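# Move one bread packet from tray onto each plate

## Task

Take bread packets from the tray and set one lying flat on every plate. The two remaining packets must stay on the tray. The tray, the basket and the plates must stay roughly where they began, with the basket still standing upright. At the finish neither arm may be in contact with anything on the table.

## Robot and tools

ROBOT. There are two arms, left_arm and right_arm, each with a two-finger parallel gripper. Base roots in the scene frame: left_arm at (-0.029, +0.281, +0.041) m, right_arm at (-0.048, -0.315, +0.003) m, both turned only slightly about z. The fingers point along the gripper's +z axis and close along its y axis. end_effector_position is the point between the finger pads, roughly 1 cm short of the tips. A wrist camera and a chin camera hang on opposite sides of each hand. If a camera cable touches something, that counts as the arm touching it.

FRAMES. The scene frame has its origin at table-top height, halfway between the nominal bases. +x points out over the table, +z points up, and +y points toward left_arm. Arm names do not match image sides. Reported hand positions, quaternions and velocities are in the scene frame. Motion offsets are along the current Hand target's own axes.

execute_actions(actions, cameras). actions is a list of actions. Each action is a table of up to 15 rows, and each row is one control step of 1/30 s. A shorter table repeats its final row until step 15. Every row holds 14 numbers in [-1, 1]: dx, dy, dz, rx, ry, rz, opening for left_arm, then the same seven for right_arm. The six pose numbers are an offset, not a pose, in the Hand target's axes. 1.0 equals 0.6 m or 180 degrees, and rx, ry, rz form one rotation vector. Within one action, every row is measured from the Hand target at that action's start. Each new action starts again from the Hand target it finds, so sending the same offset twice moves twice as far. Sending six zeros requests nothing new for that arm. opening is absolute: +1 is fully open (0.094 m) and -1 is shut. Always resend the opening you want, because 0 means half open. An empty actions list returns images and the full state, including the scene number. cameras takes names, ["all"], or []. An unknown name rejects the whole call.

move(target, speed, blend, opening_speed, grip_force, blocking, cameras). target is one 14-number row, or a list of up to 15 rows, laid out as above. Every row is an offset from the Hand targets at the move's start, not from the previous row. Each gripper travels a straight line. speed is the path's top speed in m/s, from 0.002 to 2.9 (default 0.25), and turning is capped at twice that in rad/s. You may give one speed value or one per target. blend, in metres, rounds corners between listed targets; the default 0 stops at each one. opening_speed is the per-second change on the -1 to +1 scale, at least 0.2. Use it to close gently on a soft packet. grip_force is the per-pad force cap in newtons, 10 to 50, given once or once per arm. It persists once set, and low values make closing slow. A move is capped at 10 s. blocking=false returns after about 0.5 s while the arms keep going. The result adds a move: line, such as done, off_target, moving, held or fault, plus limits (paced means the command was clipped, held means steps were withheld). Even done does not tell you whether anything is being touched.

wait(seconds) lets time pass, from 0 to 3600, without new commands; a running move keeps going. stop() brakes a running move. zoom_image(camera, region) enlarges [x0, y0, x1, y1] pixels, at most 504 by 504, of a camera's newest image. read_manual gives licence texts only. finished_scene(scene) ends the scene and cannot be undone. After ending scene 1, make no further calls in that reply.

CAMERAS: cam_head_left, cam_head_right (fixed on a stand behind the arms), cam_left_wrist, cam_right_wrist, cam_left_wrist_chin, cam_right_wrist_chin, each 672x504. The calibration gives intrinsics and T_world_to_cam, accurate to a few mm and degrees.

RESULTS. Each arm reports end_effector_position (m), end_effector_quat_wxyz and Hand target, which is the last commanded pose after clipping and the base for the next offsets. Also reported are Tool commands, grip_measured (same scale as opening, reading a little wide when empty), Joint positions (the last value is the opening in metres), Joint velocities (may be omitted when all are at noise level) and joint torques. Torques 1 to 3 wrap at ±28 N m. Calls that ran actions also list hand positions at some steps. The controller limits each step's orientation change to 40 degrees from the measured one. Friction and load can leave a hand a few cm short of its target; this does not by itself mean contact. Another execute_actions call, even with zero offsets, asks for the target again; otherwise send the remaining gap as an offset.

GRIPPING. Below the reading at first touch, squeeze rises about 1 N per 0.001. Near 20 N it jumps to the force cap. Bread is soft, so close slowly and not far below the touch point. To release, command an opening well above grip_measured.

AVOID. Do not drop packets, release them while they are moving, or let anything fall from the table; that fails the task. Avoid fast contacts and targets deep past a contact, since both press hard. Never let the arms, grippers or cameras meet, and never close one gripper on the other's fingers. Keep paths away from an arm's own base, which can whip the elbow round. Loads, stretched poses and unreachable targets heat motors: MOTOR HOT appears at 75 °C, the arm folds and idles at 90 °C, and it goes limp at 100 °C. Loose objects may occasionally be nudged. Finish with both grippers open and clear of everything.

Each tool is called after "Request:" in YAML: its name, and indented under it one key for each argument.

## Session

Request:
execute_actions:
  actions: []

Scene clock: 0.00 s.
left_arm: end_effector_position=(+0.3634, +0.1549, +0.2172) grip_measured=+1.000 end_effector_quat_wxyz=(+0.470, +0.017, +0.882, -0.037) | right_arm: end_effector_position=(+0.2836, -0.3165, +0.3100) grip_measured=+1.000 end_effector_quat_wxyz=(+0.612, +0.186, +0.764, -0.086)
Joint positions: left_arm=[-0.451 1.362 0.881 -0.134 -0.277 -0.251 0.094] | right_arm=[0.295 0.941 0.857 -0.232 0.704 0.308 0.094]
Joint velocities: within noise
Joint torques (N m): no reading
Heat: left arm: 31 °C; right arm: 31 °C.
Hand target: left_arm +0.3668, +0.1540, +0.2317; +0.486, +0.013, +0.873, -0.043 | right_arm +0.2820, -0.3176, +0.3137; +0.614, +0.188, +0.762, -0.085
Tool commands: left_gripper/opening=+1.0 right_gripper/opening=+1.0
camera_calibration:
cam_left_wrist: T_world_to_cam=[[-0.03794, -0.99836, 0.04297, 0.16112], [-0.85472, 0.01014, -0.519, 0.46098], [0.51771, -0.05642, -0.8537, 0.09885]] pos_world=[0.34895, 0.16176, 0.31671]
cam_right_wrist: T_world_to_cam=[[-0.37356, -0.92295, -0.09284, -0.15564], [-0.55825, 0.30362, -0.77212, 0.52985], [0.74081, -0.23661, -0.62866, 0.00044]] pos_world=[0.23732, -0.30442, 0.39494]
cam_left_wrist_chin: T_world_to_cam=[[-0.05393, -0.99778, 0.03904, 0.16395], [-0.12926, -0.03179, -0.9911, 0.24702], [0.99014, -0.0585, -0.12726, -0.21048]] pos_world=[0.24918, 0.15912, 0.21164]
cam_right_wrist_chin: T_world_to_cam=[[-0.36597, -0.92548, -0.09777, -0.15679], [0.26341, -0.00225, -0.96468, 0.20368], [0.89257, -0.3788, 0.2446, -0.33822]] pos_world=[0.19085, -0.27276, 0.26388]

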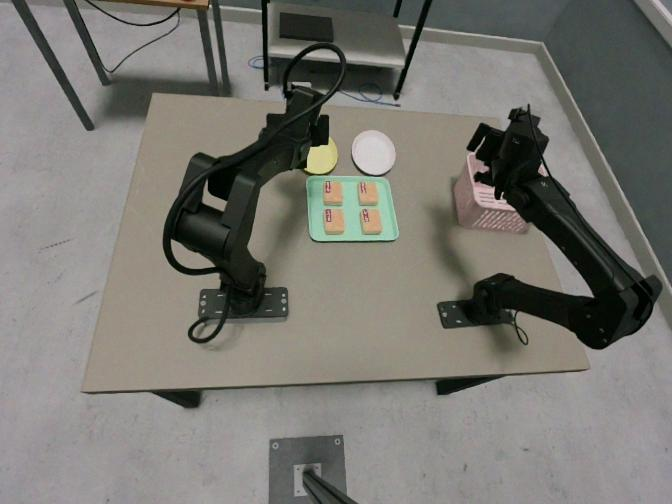

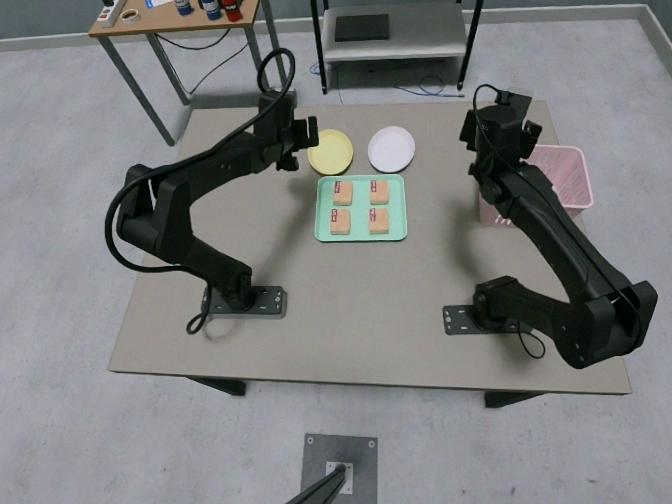

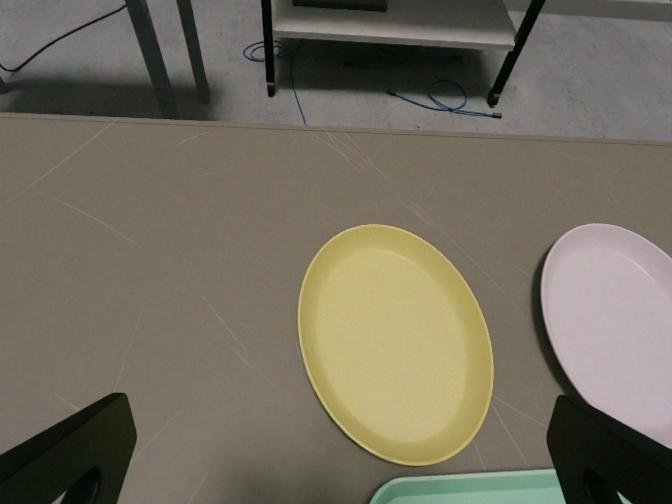

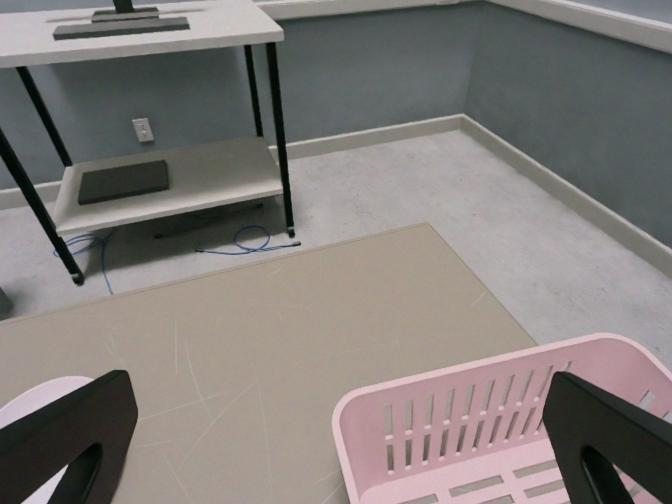

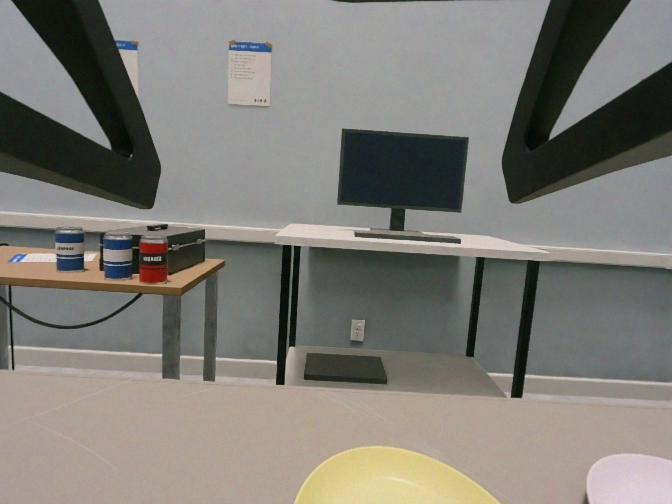

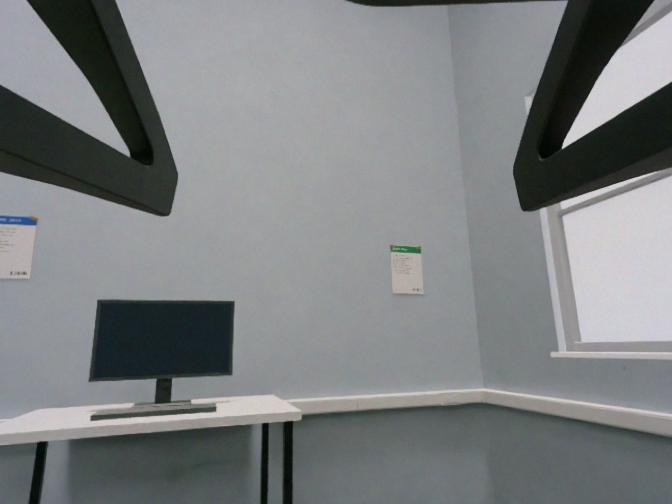

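Request:
move:
  target: [0.266,-0.164,0.051,-0.029,0.211,-0.0034,0.6,0.121,0.163,-0.057,-0.052,0.316,-0.091,0.6]
  cameras: ["cam_left_wrist","cam_left_wrist_chin","cam_right_wrist","cam_head_right"]

Scene clock: 36.23 s.
left_arm: end_effector_position=(+0.2949, +0.0587, +0.0803) grip_measured=+0.602 end_effector_quat_wxyz=(+0.169, +0.003, +0.986, +0.007) | right_arm: end_effector_position=(+0.2756, -0.2036, +0.2626) grip_measured=+0.601 end_effector_quat_wxyz=(+0.183, +0.054, +0.982, -0.007)
Joint positions: left_arm=[-0.726 1.862 1.238 -0.694 -0.228 -0.674 0.075] | right_arm=[0.365 1.633 1.852 -1.466 0.179 0.503 0.075]
Joint torques (N m): left_arm=[-0.39 -7.43 9.35 0.48 -0.13 -0.08] | right_arm=[-0.03 -5.72 8.21 0.57 0.03 -0.02]
Heat: left arm: 37 °C; right arm: 35 °C.
Hand target: left_arm +0.3024, +0.0502, +0.0862; +0.176, +0.000, +0.984, +0.000 | right_arm +0.2765, -0.2026, +0.2612; +0.174, +0.051, +0.983, -0.010
Off the commanded pose: left_arm 0.013 m, 1 deg | right_arm 0.002 m, 1 deg.
move: off_target (left_arm)
cam_left_wrist: T_world_to_cam=[[0.01455, -0.9992, -0.03733, 0.05937], [-0.99534, -0.01803, 0.09474, 0.32621], [-0.09534, 0.03578, -0.9948, 0.19872]] pos_world=[0.34278, 0.05809, 0.169]
cam_right_wrist: T_world_to_cam=[[-0.09727, -0.9951, -0.01787, -0.16933], [-0.99255, 0.09567, 0.07543, 0.30936], [-0.07335, 0.02507, -0.99699, 0.37762]] pos_world=[0.31828, -0.20756, 0.35012]
cam_left_wrist_chin: T_world_to_cam=[[-0.00072, -0.99952, -0.03101, 0.05959], [-0.69612, 0.02277, -0.71757, 0.24144], [0.71793, 0.02107, -0.6958, -0.04453]] pos_world=[0.20008, 0.055, 0.14411]
Images, in order (width x height): cam_head_right 672x504, cam_left_wrist 672x504, cam_right_wrist 672x504, cam_left_wrist_chin 672x504.

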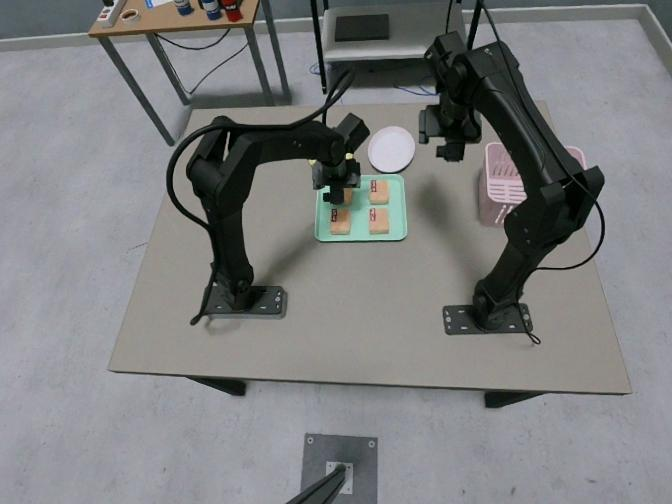

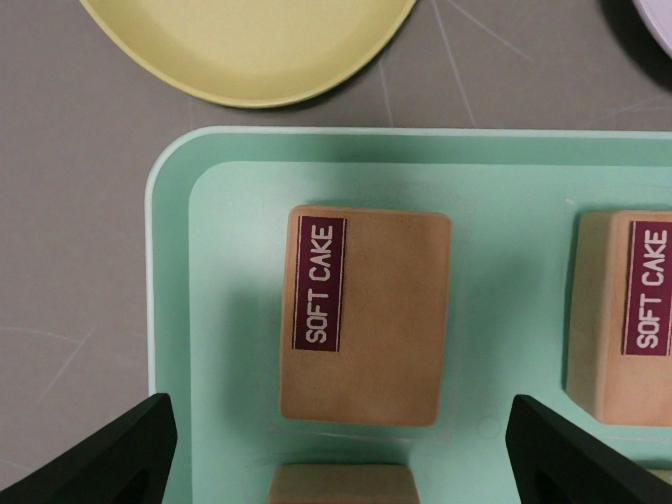

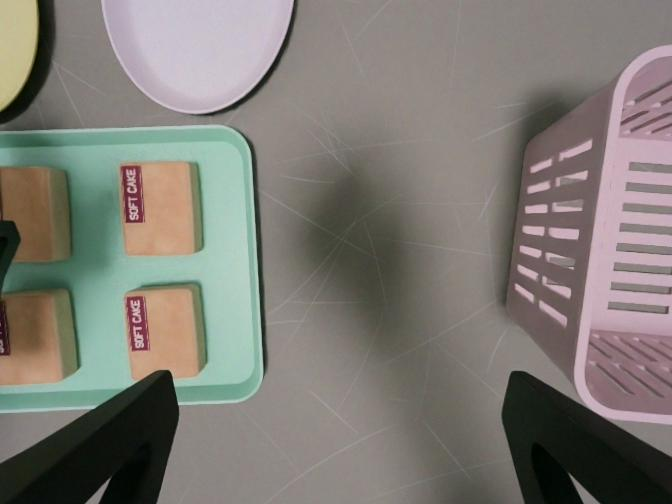

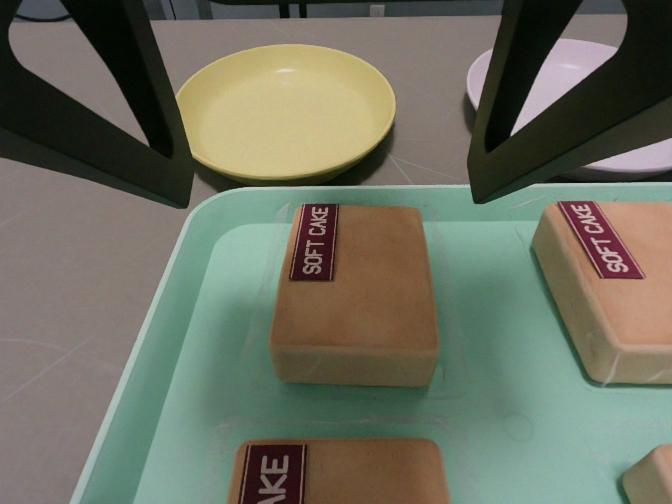

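Request:
move:
  target: [0.0135,-0.004,0.066,0.0057,0,0.0157,0.65,0,0,0,0,0,0,0.6]
  cameras: ["cam_left_wrist"]
  speed: 0.1

Scene clock: 48.87 s.
left_arm: end_effector_position=(+0.3079, +0.0455, +0.0532) grip_measured=+0.648 end_effector_quat_wxyz=(+0.178, +0.024, +0.984, -0.007) | right_arm: end_effector_position=(+0.2755, -0.2036, +0.2625) grip_measured=+0.601 end_effector_quat_wxyz=(+0.183, +0.054, +0.982, -0.007)
Joint positions: left_arm=[-0.723 1.94 1.218 -0.558 -0.211 -0.624 0.077] | right_arm=[0.365 1.633 1.852 -1.466 0.178 0.503 0.075]
Joint torques (N m): left_arm=[0.42 -8.08 4.97 0.76 -0.11 0.09] | right_arm=[-0.03 -5.71 8.2 0.59 0.04 -0.02]
Heat: left arm: 35 °C; right arm: 34 °C.
Hand target: left_arm +0.3085, +0.0477, +0.0463; +0.176, +0.026, +0.984, -0.004 | right_arm +0.2765, -0.2026, +0.2612; +0.174, +0.051, +0.983, -0.009
Off the commanded pose: left_arm 0.007 m, 0 deg | right_arm 0.002 m, 1 deg.
move: done
cam_left_wrist: T_world_to_cam=[[-0.0328, -0.99932, -0.01669, 0.05844], [-0.99664, 0.03145, 0.07561, 0.34061], [-0.07504, 0.01911, -0.997, 0.16809]] pos_world=[0.35399, 0.04448, 0.1428]

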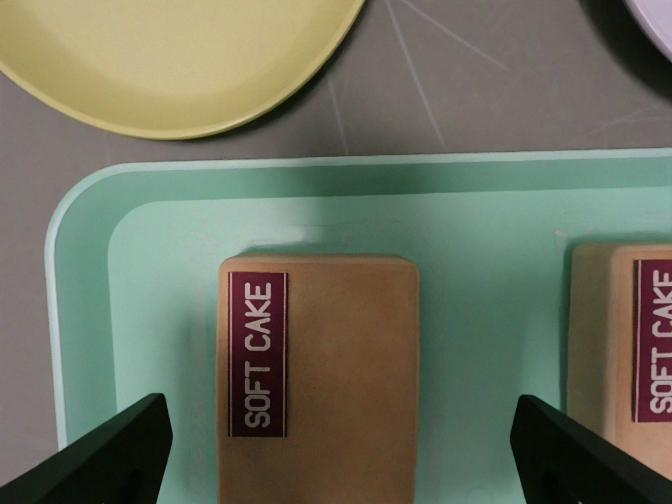

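Request:
move:
  target:
    - [0,0.01,0,0,0,0,0.6,0,0,0,0,0,0,0.6]
    - [0.0165,0.01,0.0552,0,0,0,0.6,0,0,0,0,0,0,0.6]
  speed: 0.07

Request:
move:
  target: [0,0,0,0,0,0,-0.3,0,0,0,0,0,0,0.6]
  opening_speed: 0.5
  cameras: ["cam_left_wrist","cam_left_wrist_chin"]

Scene clock: 56.97 s.
left_arm: end_effector_position=(+0.3106, +0.0511, +0.0188) grip_measured=+0.602 end_effector_quat_wxyz=(+0.178, +0.024, +0.984, -0.007) | right_arm: end_effector_position=(+0.2755, -0.2036, +0.2625) grip_measured=+0.601 end_effector_quat_wxyz=(+0.183, +0.054, +0.982, -0.007)
Joint positions: left_arm=[-0.706 2.003 1.152 -0.426 -0.206 -0.608 0.075] | right_arm=[0.365 1.633 1.852 -1.466 0.178 0.503 0.075]
Joint torques (N m): left_arm=[0.42 -8.16 4.63 0.78 -0.11 0.08] | right_arm=[-0.03 -5.71 8.2 0.58 0.04 -0.02]
Heat: left arm: 34 °C; right arm: 34 °C.
Hand target: left_arm +0.3110, +0.0536, +0.0118; +0.176, +0.025, +0.984, -0.004 | right_arm +0.2765, -0.2026, +0.2612; +0.174, +0.051, +0.983, -0.009
Off the commanded pose: left_arm 0.007 m, 0 deg | right_arm 0.002 m, 1 deg.
move: done

Scene clock: 58.97 s.
left_arm: end_effector_position=(+0.3106, +0.0509, +0.0188) grip_measured=+0.237 end_effector_quat_wxyz=(+0.178, +0.024, +0.984, -0.007) | right_arm: end_effector_position=(+0.2755, -0.2036, +0.2625) grip_measured=+0.601 end_effector_quat_wxyz=(+0.183, +0.054, +0.982, -0.007)
Joint positions: left_arm=[-0.706 2.003 1.152 -0.425 -0.205 -0.607 0.058] | right_arm=[0.365 1.633 1.852 -1.466 0.178 0.503 0.075]
Joint torques (N m): left_arm=[0.43 -8.16 4.63 0.79 -0.12 0.08] | right_arm=[-0.03 -5.71 8.21 0.59 0.04 -0.02]
Heat: left arm: 34 °C; right arm: 33 °C.
Hand target: left_arm +0.3110, +0.0536, +0.0118; +0.176, +0.026, +0.984, -0.004 | right_arm +0.2765, -0.2026, +0.2612; +0.174, +0.051, +0.983, -0.009
Off the commanded pose: left_arm 0.008 m, 0 deg | right_arm 0.002 m, 1 deg.
move: done
cam_left_wrist: T_world_to_cam=[[-0.03308, -0.99932, -0.01603, 0.06349], [-0.99656, 0.03176, 0.0766, 0.34568], [-0.07603, 0.01851, -0.99693, 0.13427]] pos_world=[0.3568, 0.04998, 0.1084]
cam_left_wrist_chin: T_world_to_cam=[[-0.0484, -0.99878, -0.00993, 0.06431], [-0.68153, 0.04029, -0.73068, 0.20324], [0.73019, -0.0286, -0.68265, -0.09989]] pos_world=[0.21456, 0.05318, 0.08096]

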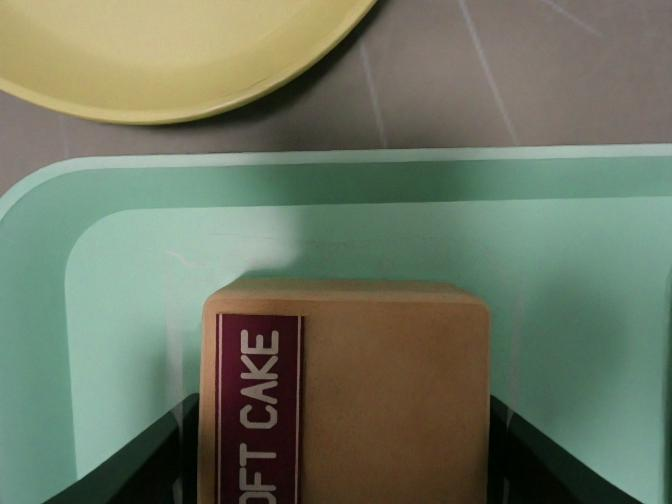

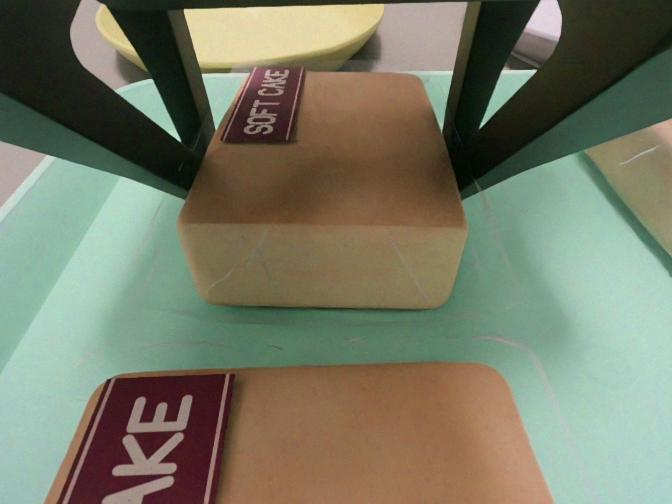

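Request:
move:
  target:
    - [-0.046,0,-0.125,0,0,0,-0.3,0,0,0,0,0,0,0.6]
    - [-0.295,0.083,-0.051,0,0,0,-0.3,0,0,0,0,0,0,0.6]
    - [-0.295,0.083,-0.051,0,0,0,-0.3,0.066,0.234,0.3125,0,0,0,0.6]
  blend: [0.02,0,0]
  cameras: ["cam_left_wrist","cam_left_wrist_chin","cam_right_wrist"]
  speed: 0.18

Scene clock: 78.37 s.
left_arm: end_effector_position=(+0.4593, +0.1005, +0.0959) grip_measured=+0.224 end_effector_quat_wxyz=(+0.165, +0.022, +0.986, +0.001) | right_arm: end_effector_position=(+0.3132, -0.0685, +0.0801) grip_measured=+0.601 end_effector_quat_wxyz=(+0.173, +0.049, +0.984, -0.002)
Joint positions: left_arm=[-0.416 2.29 1.951 -0.923 -0.122 -0.334 0.058] | right_arm=[0.635 1.982 1.557 -0.888 0.236 0.761 0.075]
Joint torques (N m): left_arm=[-0.13 -11.04 10.24 0.6 -0.05 0.08] | right_arm=[0.31 -9.2 7.73 0.78 0.23 0.09]
Heat: left arm: 34 °C; right arm: 33 °C.
Hand target: left_arm +0.4687, +0.0953, +0.1017; +0.176, +0.025, +0.984, -0.004 | right_arm +0.3181, -0.0661, +0.0714; +0.174, +0.051, +0.983, -0.010
Off the commanded pose: left_arm 0.012 m, 2 deg | right_arm 0.010 m, 1 deg.
move: off_target (left_arm)
cam_left_wrist: T_world_to_cam=[[-0.02653, -0.99913, -0.03222, 0.11773], [-0.99441, 0.02308, 0.10307, 0.4837], [-0.10224, 0.03477, -0.99415, 0.23162]] pos_world=[0.5078, 0.09841, 0.1842]
cam_right_wrist: T_world_to_cam=[[-0.08532, -0.99606, -0.02398, -0.03786], [-0.99183, 0.08261, 0.09718, 0.34471], [-0.09482, 0.03208, -0.99498, 0.20213]] pos_world=[0.35783, -0.07268, 0.16671]
cam_left_wrist_chin: T_world_to_cam=[[-0.04168, -0.9988, -0.0257, 0.12023], [-0.70066, 0.04756, -0.71191, 0.3651], [0.71228, -0.01166, -0.7018, -0.14603]] pos_world=[0.36483, 0.10101, 0.16053]
Images, in order (width x height): cam_left_wrist 672x504, cam_right_wrist 672x504, cam_left_wrist_chin 672x504.

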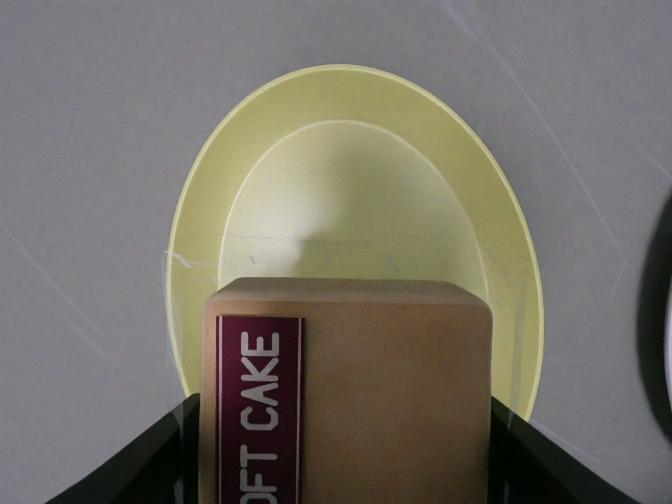

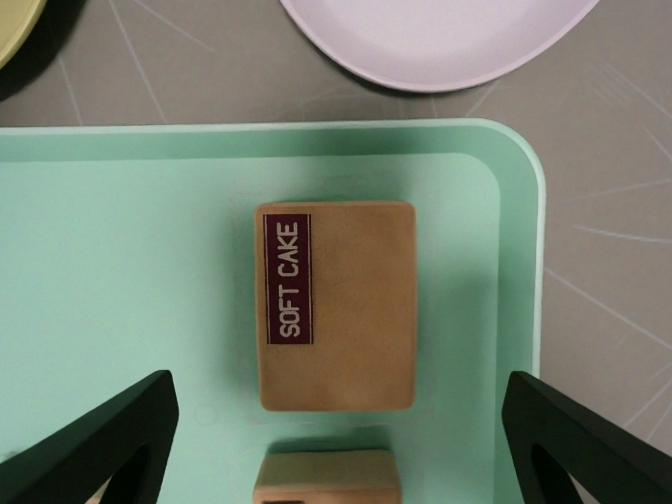

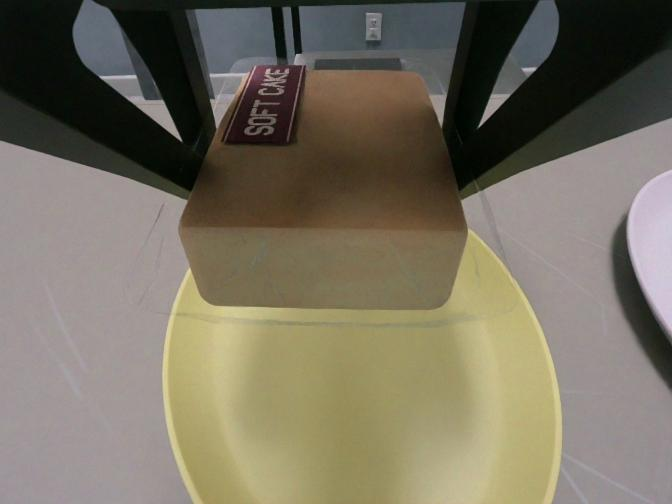

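Request:
move:
  target:
    - [0.0545,0.0035,0.138,0,0,0,-0.3,0.0425,-0.007,0.1085,0,0,0,0.6]
    - [0.059,0.0035,0.1505,0,0,0,-0.3,0.0425,-0.007,0.1085,0,0,0,0.6]
  cameras: ["cam_left_wrist","cam_left_wrist_chin","cam_right_wrist","cam_right_wrist_chin"]
  speed: [0.07,0.03]

Scene clock: 94.23 s.
left_arm: end_effector_position=(+0.4690, +0.0961, +0.0201) grip_measured=+0.224 end_effector_quat_wxyz=(+0.183, +0.022, +0.983, -0.006) | right_arm: end_effector_position=(+0.3175, -0.0652, +0.0184) grip_measured=+0.601 end_effector_quat_wxyz=(+0.181, +0.050, +0.982, +0.005)
Joint positions: left_arm=[-0.416 2.374 1.774 -0.622 -0.121 -0.332 0.058] | right_arm=[0.635 2.053 1.398 -0.635 0.236 0.761 0.075]
Joint torques (N m): left_arm=[0.12 -10.92 4.88 0.95 -0.06 0.08] | right_arm=[-0.09 -9.57 5.3 0.84 0.22 0.05]
Heat: left arm: 34 °C; right arm: 34 °C.
Hand target: left_arm +0.4669, +0.0975, +0.0048; +0.176, +0.025, +0.984, -0.004 | right_arm +0.3160, -0.0701, +0.0015; +0.174, +0.051, +0.983, -0.010
Off the commanded pose: left_arm 0.016 m, 1 deg | right_arm 0.018 m, 2 deg.
move: off_target (left_arm, right_arm)
cam_left_wrist: T_world_to_cam=[[-0.02822, -0.99946, -0.01688, 0.1117], [-0.99747, 0.02705, 0.06571, 0.50313], [-0.06522, 0.01869, -0.9977, 0.1417]] pos_world=[0.51426, 0.09538, 0.1102]
cam_right_wrist: T_world_to_cam=[[-0.08491, -0.99558, -0.04006, -0.03546], [-0.99346, 0.08152, 0.07993, 0.35534], [-0.07631, 0.04658, -0.99599, 0.13608]] pos_world=[0.36039, -0.07061, 0.10571]
cam_left_wrist_chin: T_world_to_cam=[[-0.0436, -0.99899, -0.011, 0.11489], [-0.6737, 0.03753, -0.73805, 0.30705], [0.73772, -0.02477, -0.67466, -0.21737]] pos_world=[0.37223, 0.09787, 0.08123]
cam_right_wrist_chin: T_world_to_cam=[[-0.08439, -0.99521, -0.04942, -0.03512], [-0.6538, 0.09272, -0.75096, 0.20747], [0.75194, -0.03106, -0.65849, -0.11805]] pos_world=[0.22145, -0.05786, 0.07633]
Images, in order (width x height): cam_left_wrist 672x504, cam_right_wrist 672x504, cam_left_wrist_chin 672x504, cam_right_wrist_chin 672x504.

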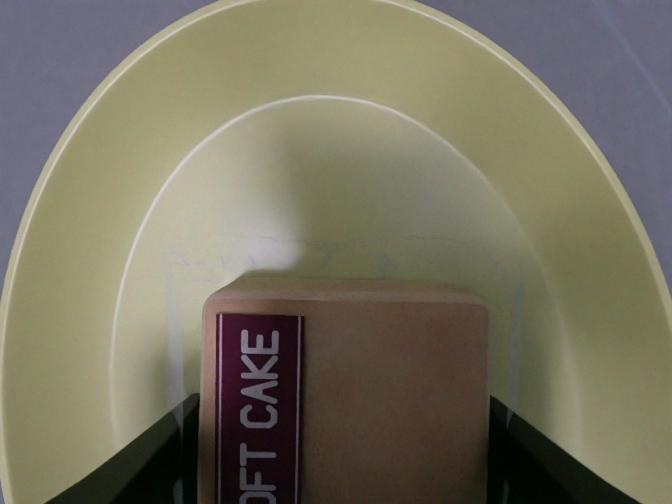

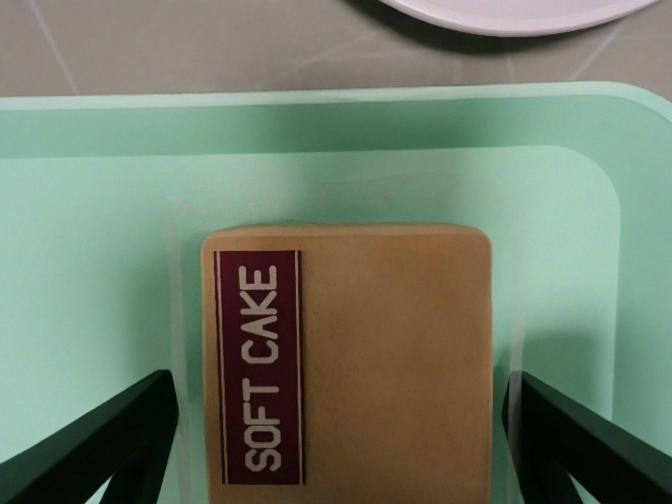

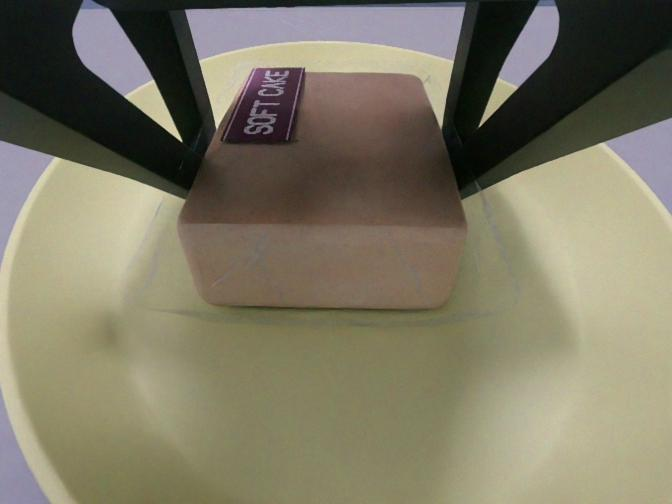

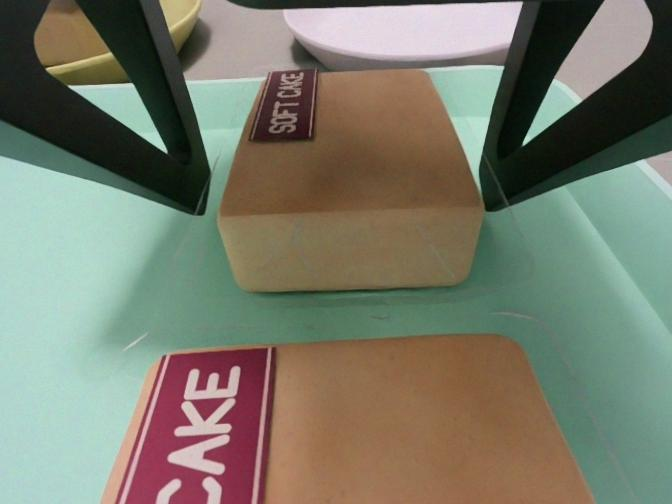

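Request:
move:
  target: [0,0,0,0,0,0,0.6,0,0,0,0,0,0,-0.3]
  opening_speed: 0.5

Request:
move:
  target:
    - [-0.0684,0,-0.1877,0,0,0,0.6,0,0,0,0,0,0,-0.3]
    - [0.21,0.237,-0.43,0,0,0,0.6,-0.0515,0,-0.14,0,0,0,-0.3]
    - [0.21,0.237,-0.43,0,0,0,0.6,-0.309,-0.034,-0.055,0,0,0,-0.3]
  blend: [0.02,0.02,0]
  cameras: ["cam_head_right","cam_right_wrist","cam_right_wrist_chin"]
  speed: 0.2

Scene clock: 108.00 s.
left_arm: end_effector_position=(+0.4693, +0.0959, +0.0176) grip_measured=+0.598 end_effector_quat_wxyz=(+0.183, +0.022, +0.983, -0.006) | right_arm: end_effector_position=(+0.3176, -0.0651, +0.0184) grip_measured=+0.211 end_effector_quat_wxyz=(+0.182, +0.050, +0.982, +0.005)
Joint positions: left_arm=[-0.416 2.379 1.774 -0.617 -0.12 -0.332 0.075] | right_arm=[0.635 2.053 1.398 -0.634 0.236 0.761 0.057]
Joint torques (N m): left_arm=[0.13 -11.28 4.93 0.89 -0.05 0.08] | right_arm=[-0.09 -9.55 5.3 0.84 0.22 0.05]
Heat: left arm: 34 °C; right arm: 33 °C.
Hand target: left_arm +0.4669, +0.0975, +0.0047; +0.176, +0.026, +0.984, -0.004 | right_arm +0.3160, -0.0701, +0.0015; +0.174, +0.051, +0.983, -0.010
Off the commanded pose: left_arm 0.013 m, 1 deg | right_arm 0.018 m, 2 deg.
move: done

Scene clock: 112.47 s.
left_arm: end_effector_position=(+0.2716, +0.2494, +0.1988) grip_measured=+0.598 end_effector_quat_wxyz=(+0.168, +0.024, +0.985, -0.001) | right_arm: end_effector_position=(+0.4763, -0.1080, +0.1123) grip_measured=+0.202 end_effector_quat_wxyz=(+0.191, +0.054, +0.980, -0.002)
Joint positions: left_arm=[-0.146 1.373 1.198 -1.059 -0.032 -0.073 0.075] | right_arm=[0.374 2.56 2.636 -1.305 0.18 0.511 0.056]
Joint torques (N m): left_arm=[0.43 -7.02 5.44 0.64 0.03 0.08] | right_arm=[0.12 -13.05 8.77 0.62 0.05 0]
Heat: left arm: 34 °C; right arm: 33 °C.
Hand target: left_arm +0.2670, +0.2502, +0.2032; +0.176, +0.025, +0.984, -0.004 | right_arm +0.4758, -0.1071, +0.0961; +0.174, +0.051, +0.983, -0.010
Off the commanded pose: left_arm 0.006 m, 1 deg | right_arm 0.016 m, 2 deg.
move: off_target (right_arm)
cam_right_wrist: T_world_to_cam=[[-0.09517, -0.99505, -0.02871, -0.05712], [-0.99386, 0.09334, 0.05944, 0.51287], [-0.05647, 0.03419, -0.99782, 0.23316]] pos_world=[0.51745, -0.11268, 0.20052]
cam_right_wrist_chin: T_world_to_cam=[[-0.09447, -0.9948, -0.03812, -0.05607], [-0.63806, 0.0899, -0.76472, 0.37955], [0.76417, -0.04792, -0.64323, -0.18633]] pos_world=[0.37927, -0.09883, 0.16827]

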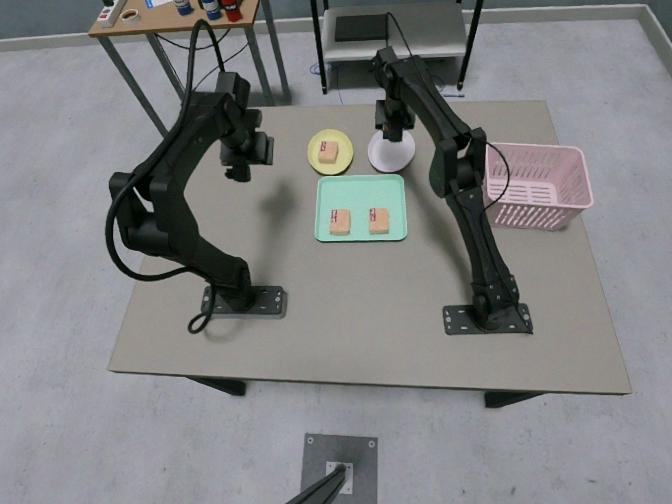

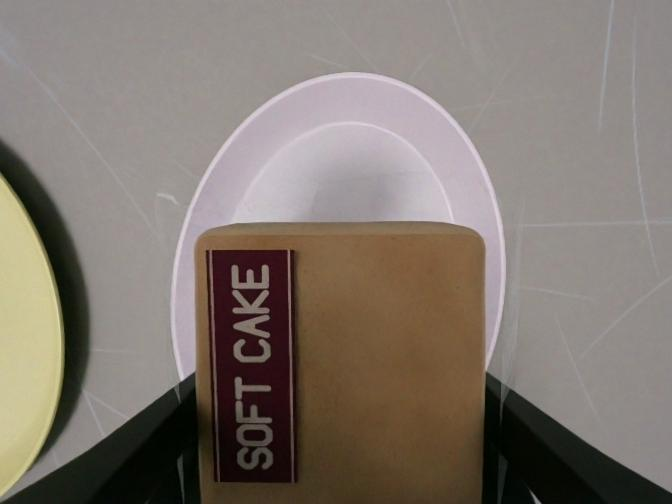

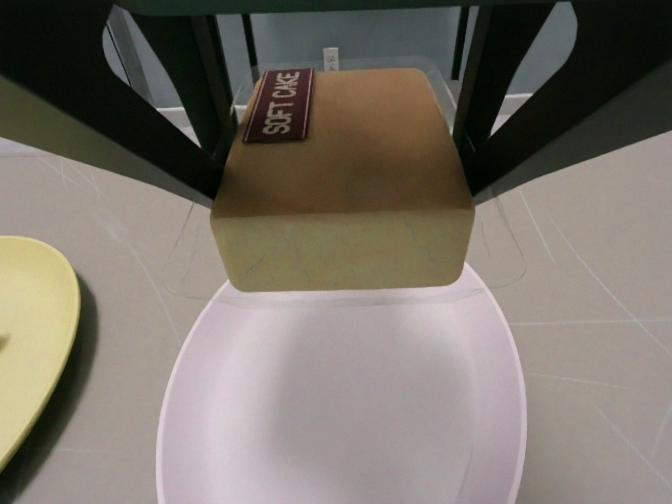

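Request:
move:
  target:
    - [0,0,0,0,0,0,0.6,0.0523,0,0.1333,0,0,0,-0.3]
    - [0,0,0,0,0,0,0.6,0.0586,0,0.1505,0,0,0,-0.3]
  cameras: ["cam_right_wrist","cam_right_wrist_chin"]
  speed: [0.08,0.03]

Scene clock: 125.20 s.
left_arm: end_effector_position=(+0.2716, +0.2494, +0.1988) grip_measured=+0.598 end_effector_quat_wxyz=(+0.168, +0.024, +0.985, -0.001) | right_arm: end_effector_position=(+0.4835, -0.1047, +0.0166) grip_measured=+0.201 end_effector_quat_wxyz=(+0.193, +0.055, +0.980, -0.001)
Joint positions: left_arm=[-0.146 1.373 1.198 -1.059 -0.032 -0.073 0.075] | right_arm=[0.374 2.53 2.195 -0.889 0.18 0.511 0.056]
Joint torques (N m): left_arm=[0.44 -7.02 5.44 0.64 0.03 0.08] | right_arm=[0.28 -16.21 3.97 0.82 0.06 0.03]
Heat: left arm: 33 °C; right arm: 34 °C.
Hand target: left_arm +0.2670, +0.2502, +0.2032; +0.176, +0.025, +0.984, -0.004 | right_arm +0.4737, -0.1070, -0.0009; +0.174, +0.051, +0.983, -0.010
Off the commanded pose: left_arm 0.006 m, 1 deg | right_arm 0.020 m, 2 deg.
move: off_target (right_arm)
cam_right_wrist: T_world_to_cam=[[-0.09506, -0.995, -0.03064, -0.05588], [-0.99406, 0.09324, 0.05611, 0.52555], [-0.05297, 0.03579, -0.99796, 0.1364]] pos_world=[0.52434, -0.10948, 0.10492]
cam_right_wrist_chin: T_world_to_cam=[[-0.09436, -0.99473, -0.04, -0.05579], [-0.63542, 0.09111, -0.76677, 0.30949], [0.76638, -0.04694, -0.64067, -0.25429]] pos_world=[0.38627, -0.09563, 0.07216]

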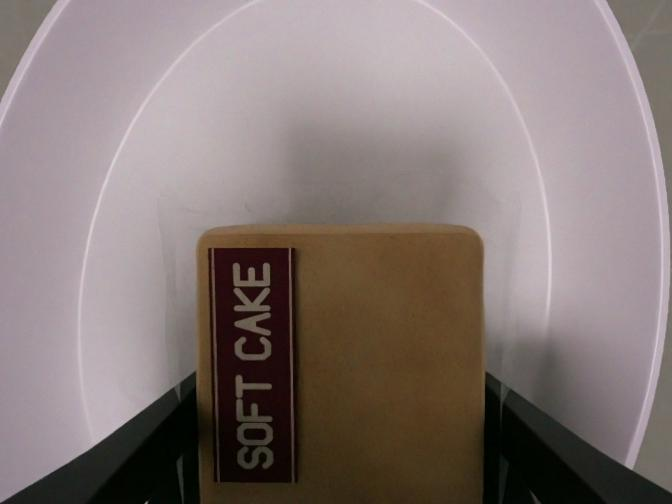

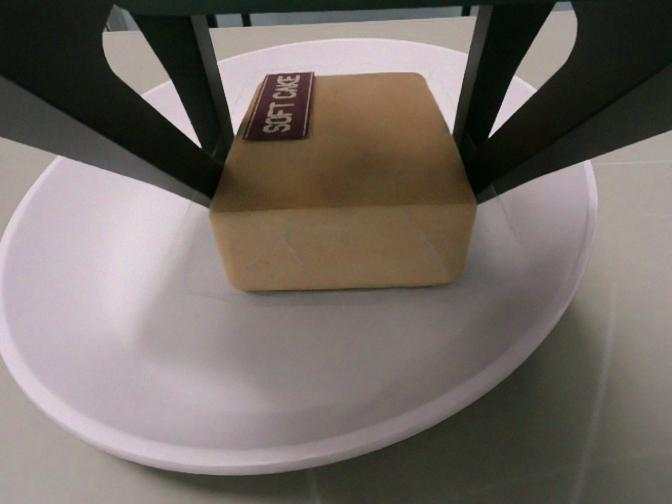

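Request:
move:
  target:
    - [0,0,0,0,0,0,0.6,-0.0114,0,-0.0313,0,0,0,-0.3]
    - [0,0,0,0,0,0,0.6,-0.0385,0.013,-0.0215,0,0,0,-0.3]
  cameras: ["cam_right_wrist","cam_right_wrist_chin","cam_head_right"]
  speed: 0.05

Scene clock: 135.53 s.
left_arm: end_effector_position=(+0.2716, +0.2494, +0.1988) grip_measured=+0.598 end_effector_quat_wxyz=(+0.168, +0.024, +0.985, -0.001) | right_arm: end_effector_position=(+0.4929, -0.1003, +0.0363) grip_measured=+0.200 end_effector_quat_wxyz=(+0.190, +0.054, +0.980, -0.002)
Joint positions: left_arm=[-0.146 1.373 1.198 -1.059 -0.032 -0.073 0.075] | right_arm=[0.374 2.609 2.424 -1.046 0.179 0.511 0.056]
Joint torques (N m): left_arm=[0.43 -7.02 5.44 0.64 0.03 0.08] | right_arm=[-0.08 -13.64 9.21 0.63 0.05 -0.01]
Heat: left arm: 33 °C; right arm: 34 °C.
Hand target: left_arm +0.2670, +0.2502, +0.2032; +0.176, +0.025, +0.984, -0.004 | right_arm +0.4918, -0.1010, +0.0192; +0.174, +0.051, +0.983, -0.009
Off the commanded pose: left_arm 0.006 m, 1 deg | right_arm 0.017 m, 2 deg.
move: off_target (right_arm)
cam_right_wrist: T_world_to_cam=[[-0.09477, -0.99512, -0.02737, -0.05033], [-0.99373, 0.09293, 0.06222, 0.53301], [-0.05938, 0.03309, -0.99769, 0.15923]] pos_world=[0.53435, -0.10488, 0.12432]
cam_right_wrist_chin: T_world_to_cam=[[-0.09409, -0.99488, -0.03682, -0.05], [-0.64036, 0.08879, -0.76293, 0.33226], [0.76229, -0.04821, -0.64543, -0.24663]] pos_world=[0.39607, -0.09113, 0.09247]
Images, in order (width x height): cam_head_right 672x504, cam_right_wrist 672x504, cam_right_wrist_chin 672x504.

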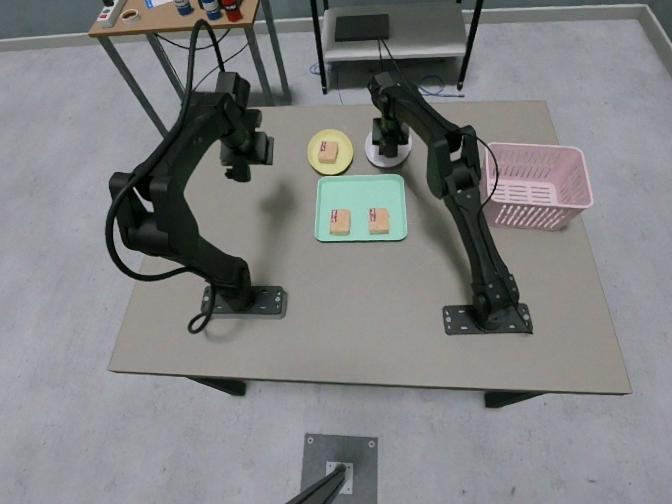

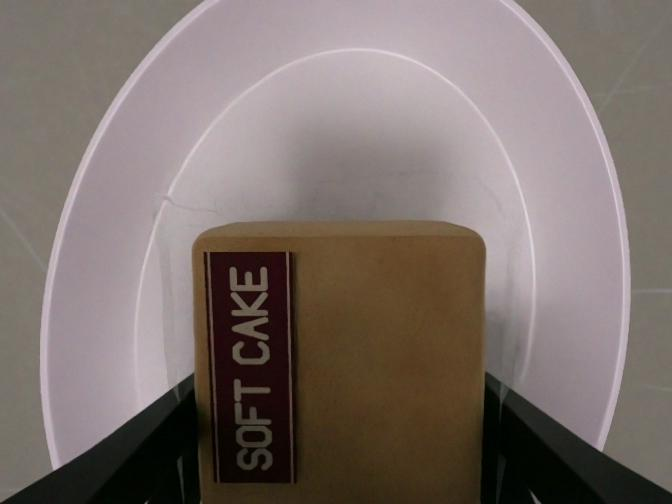

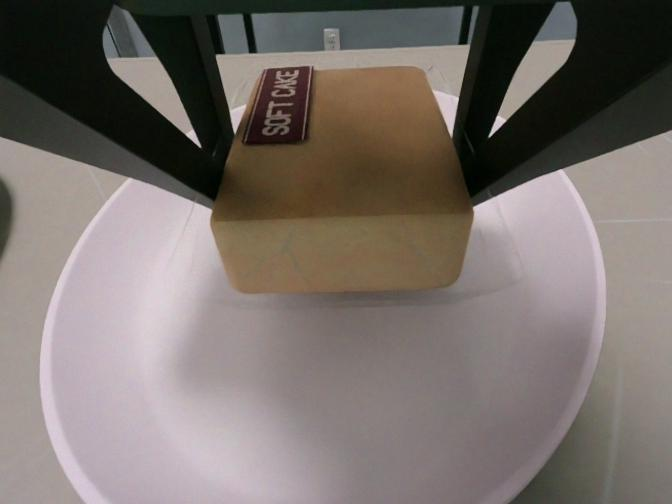

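Request:
move:
  target:
    - [0,0,0,0,0,0,0.6,-0.015,0.005,0.005,0,0,0,-0.3]
    - [0,0,0,0,0,0,0.6,-0.0033,0.005,0.0384,0,0,0,-0.3]
  cameras: ["cam_right_wrist","cam_right_wrist_chin"]
  speed: 0.04

Scene clock: 144.57 s.
left_arm: end_effector_position=(+0.2716, +0.2494, +0.1988) grip_measured=+0.598 end_effector_quat_wxyz=(+0.168, +0.024, +0.985, -0.001) | right_arm: end_effector_position=(+0.5033, -0.0953, +0.0286) grip_measured=+0.200 end_effector_quat_wxyz=(+0.194, +0.052, +0.980, +0.000)
Joint positions: left_arm=[-0.146 1.373 1.198 -1.059 -0.032 -0.073 0.075] | right_arm=[0.374 2.69 2.546 -1.078 0.178 0.507 0.056]
Joint torques (N m): left_arm=[0.43 -7.04 5.45 0.64 0.03 0.08] | right_arm=[-0.44 -13.85 5.79 0.94 0.04 -0.01]
Heat: left arm: 33 °C; right arm: 34 °C.
Hand target: left_arm +0.2670, +0.2502, +0.2032; +0.176, +0.025, +0.984, -0.004 | right_arm +0.5017, -0.0990, -0.0017; +0.174, +0.051, +0.983, -0.010
Off the commanded pose: left_arm 0.006 m, 1 deg | right_arm 0.031 m, 3 deg.
move: off_target (right_arm)
cam_right_wrist: T_world_to_cam=[[-0.09065, -0.99538, -0.03156, -0.04652], [-0.99455, 0.08885, 0.05448, 0.54359], [-0.05142, 0.03632, -0.99802, 0.1483]] pos_world=[0.54404, -0.09999, 0.11692]
cam_right_wrist_chin: T_world_to_cam=[[-0.0899, -0.99511, -0.04101, -0.04628], [-0.63447, 0.08896, -0.76781, 0.32974], [0.7677, -0.04301, -0.63936, -0.26171]] pos_world=[0.40596, -0.08664, 0.08396]

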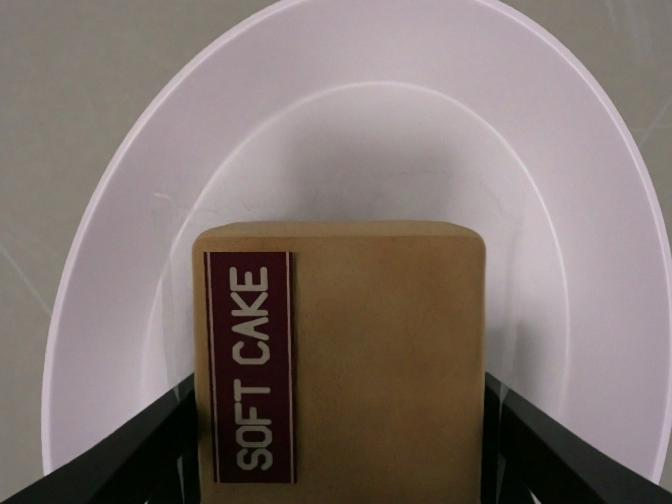

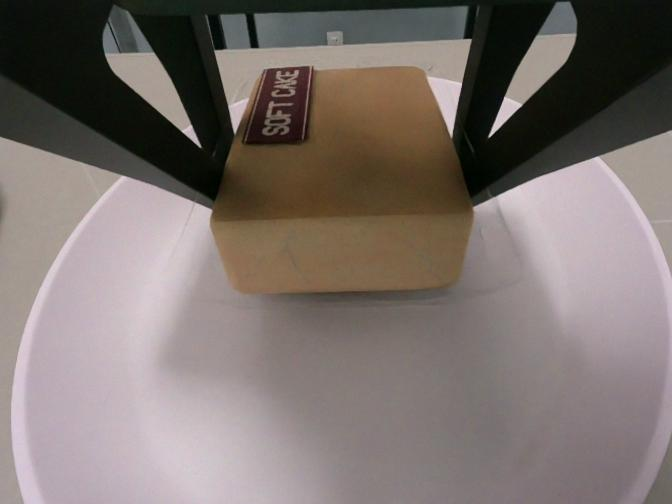

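Request:
move:
  target: [0,0,0,0,0,0,0.6,0.0077,-0.007,0.013,0,0,0,-0.3]
  cameras: ["cam_right_wrist","cam_right_wrist_chin"]
  speed: 0.04

Scene clock: 151.53 s.
left_arm: end_effector_position=(+0.2716, +0.2494, +0.1988) grip_measured=+0.598 end_effector_quat_wxyz=(+0.168, +0.024, +0.985, -0.001) | right_arm: end_effector_position=(+0.5090, -0.0941, +0.0163) grip_measured=+0.200 end_effector_quat_wxyz=(+0.203, +0.053, +0.978, +0.004)
Joint positions: left_arm=[-0.146 1.373 1.198 -1.059 -0.032 -0.073 0.075] | right_arm=[0.372 2.69 2.49 -1.001 0.178 0.503 0.056]
Joint torques (N m): left_arm=[0.43 -7.04 5.45 0.63 0.03 0.09] | right_arm=[-0.7 -16.06 3.69 0.8 0.03 -0.02]
Heat: left arm: 32 °C; right arm: 34 °C.
Hand target: left_arm +0.2670, +0.2502, +0.2032; +0.176, +0.025, +0.984, -0.004 | right_arm +0.4997, -0.1031, -0.0107; +0.174, +0.051, +0.983, -0.010
Off the commanded pose: left_arm 0.006 m, 1 deg | right_arm 0.030 m, 4 deg.
move: off_target (right_arm)
cam_right_wrist: T_world_to_cam=[[-0.08898, -0.9952, -0.04085, -0.04585], [-0.99549, 0.0875, 0.03669, 0.55045], [-0.03293, 0.04393, -0.99849, 0.12768]] pos_world=[0.5481, -0.0994, 0.10543]
cam_right_wrist_chin: T_world_to_cam=[[-0.08804, -0.99485, -0.05027, -0.04592], [-0.62023, 0.09424, -0.77874, 0.31734], [0.77947, -0.03738, -0.62533, -0.27952]] pos_world=[0.41066, -0.08604, 0.07002]

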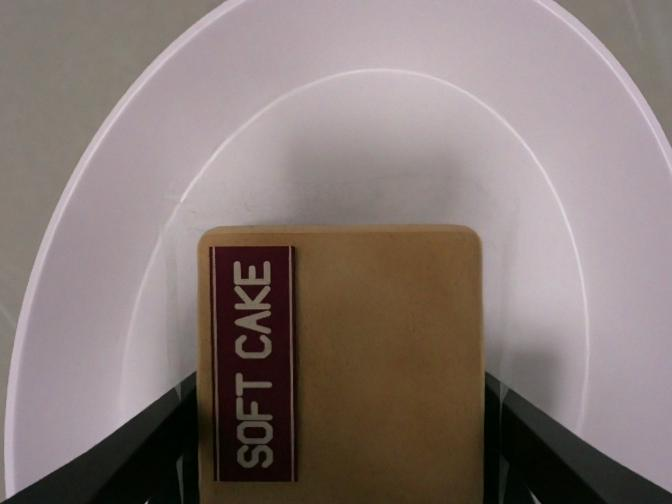

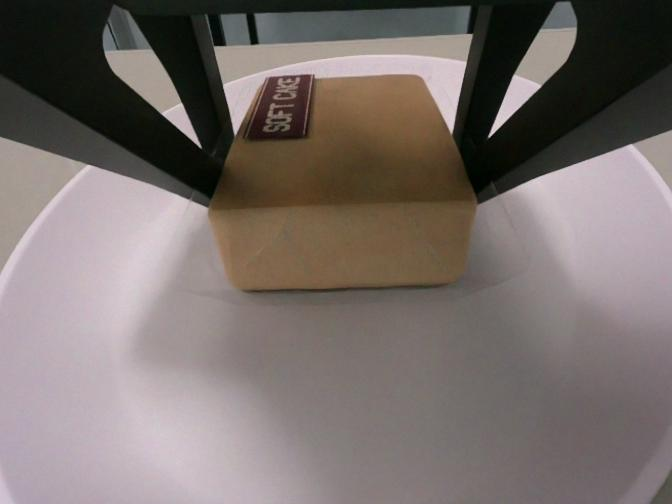

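Request:
move:
  target:
    - [0,0,0,0,0,0,0.6,0,0,0,0,0,0,0.6]
    - [0,0,0,0,0,0,0.6,-0.08,0,-0.22,0,0,0,0.6]
    - [0,0,0,0,0,0,0.6,0.21,-0.18,-0.42,0,0,0,0.6]
  blend: [0,0.02,0]
  cameras: ["cam_head_left","cam_head_right","cam_right_wrist_chin"]

Scene clock: 161.07 s.
left_arm: end_effector_position=(+0.2716, +0.2494, +0.1988) grip_measured=+0.598 end_effector_quat_wxyz=(+0.168, +0.024, +0.985, -0.001) | right_arm: end_effector_position=(+0.2870, -0.1884, +0.1742) grip_measured=+0.599 end_effector_quat_wxyz=(+0.157, +0.054, +0.986, -0.015)
Joint positions: left_arm=[-0.146 1.373 1.198 -1.059 -0.032 -0.073 0.075] | right_arm=[0.389 1.653 1.525 -1.177 0.175 0.532 0.075]
Joint torques (N m): left_arm=[0.43 -7.02 5.45 0.63 0.03 0.08] | right_arm=[0.43 -12.12 5.42 0.79 0.14 -0.02]
Heat: left arm: 32 °C; right arm: 34 °C.
Hand target: left_arm +0.2670, +0.2502, +0.2032; +0.176, +0.025, +0.984, -0.004 | right_arm +0.2848, -0.1891, +0.1828; +0.174, +0.051, +0.983, -0.010
Off the commanded pose: left_arm 0.006 m, 1 deg | right_arm 0.009 m, 2 deg.
move: done
cam_right_wrist_chin: T_world_to_cam=[[-0.10003, -0.99493, -0.01006, -0.15492], [-0.69009, 0.07666, -0.71966, 0.31788], [0.71678, -0.06504, -0.69426, 0.01353]] pos_world=[0.19417, -0.17762, 0.2366]

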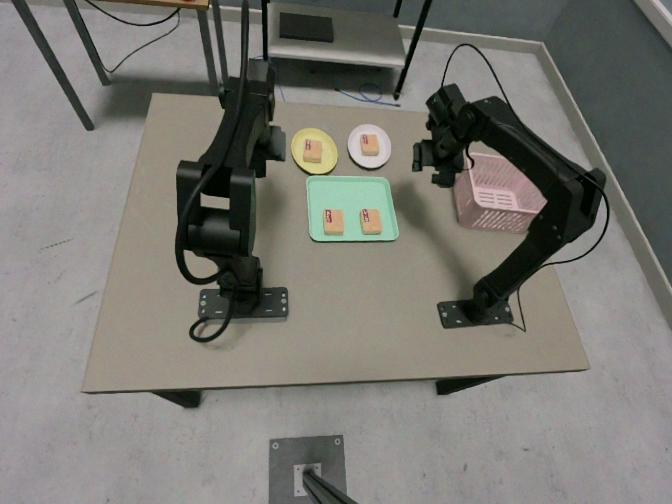

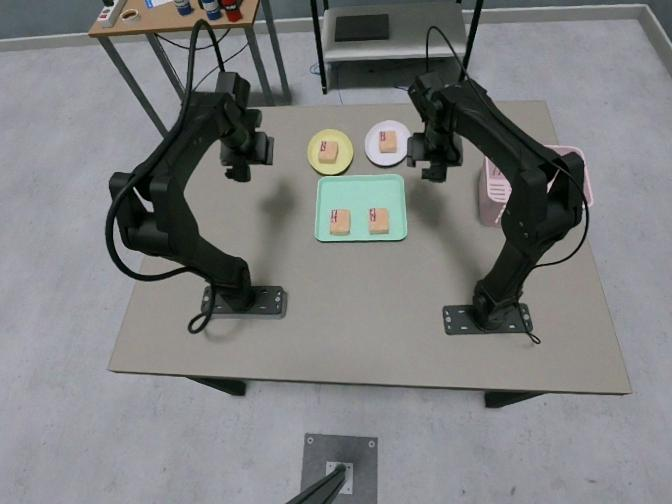

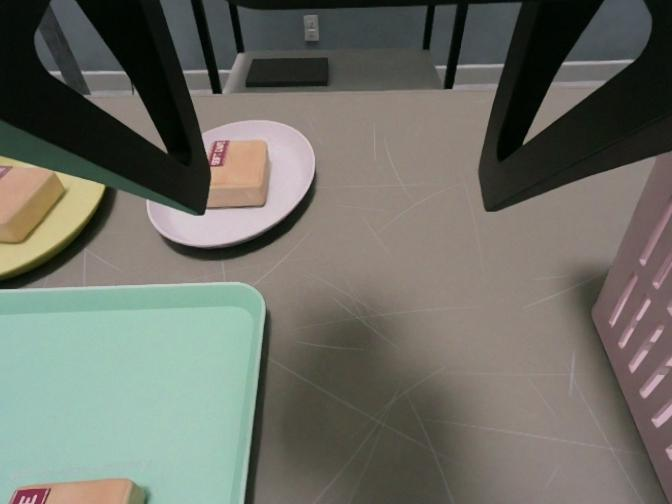

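Request:
finished_scene:
  scene: 3

The scene is finished: the task was done.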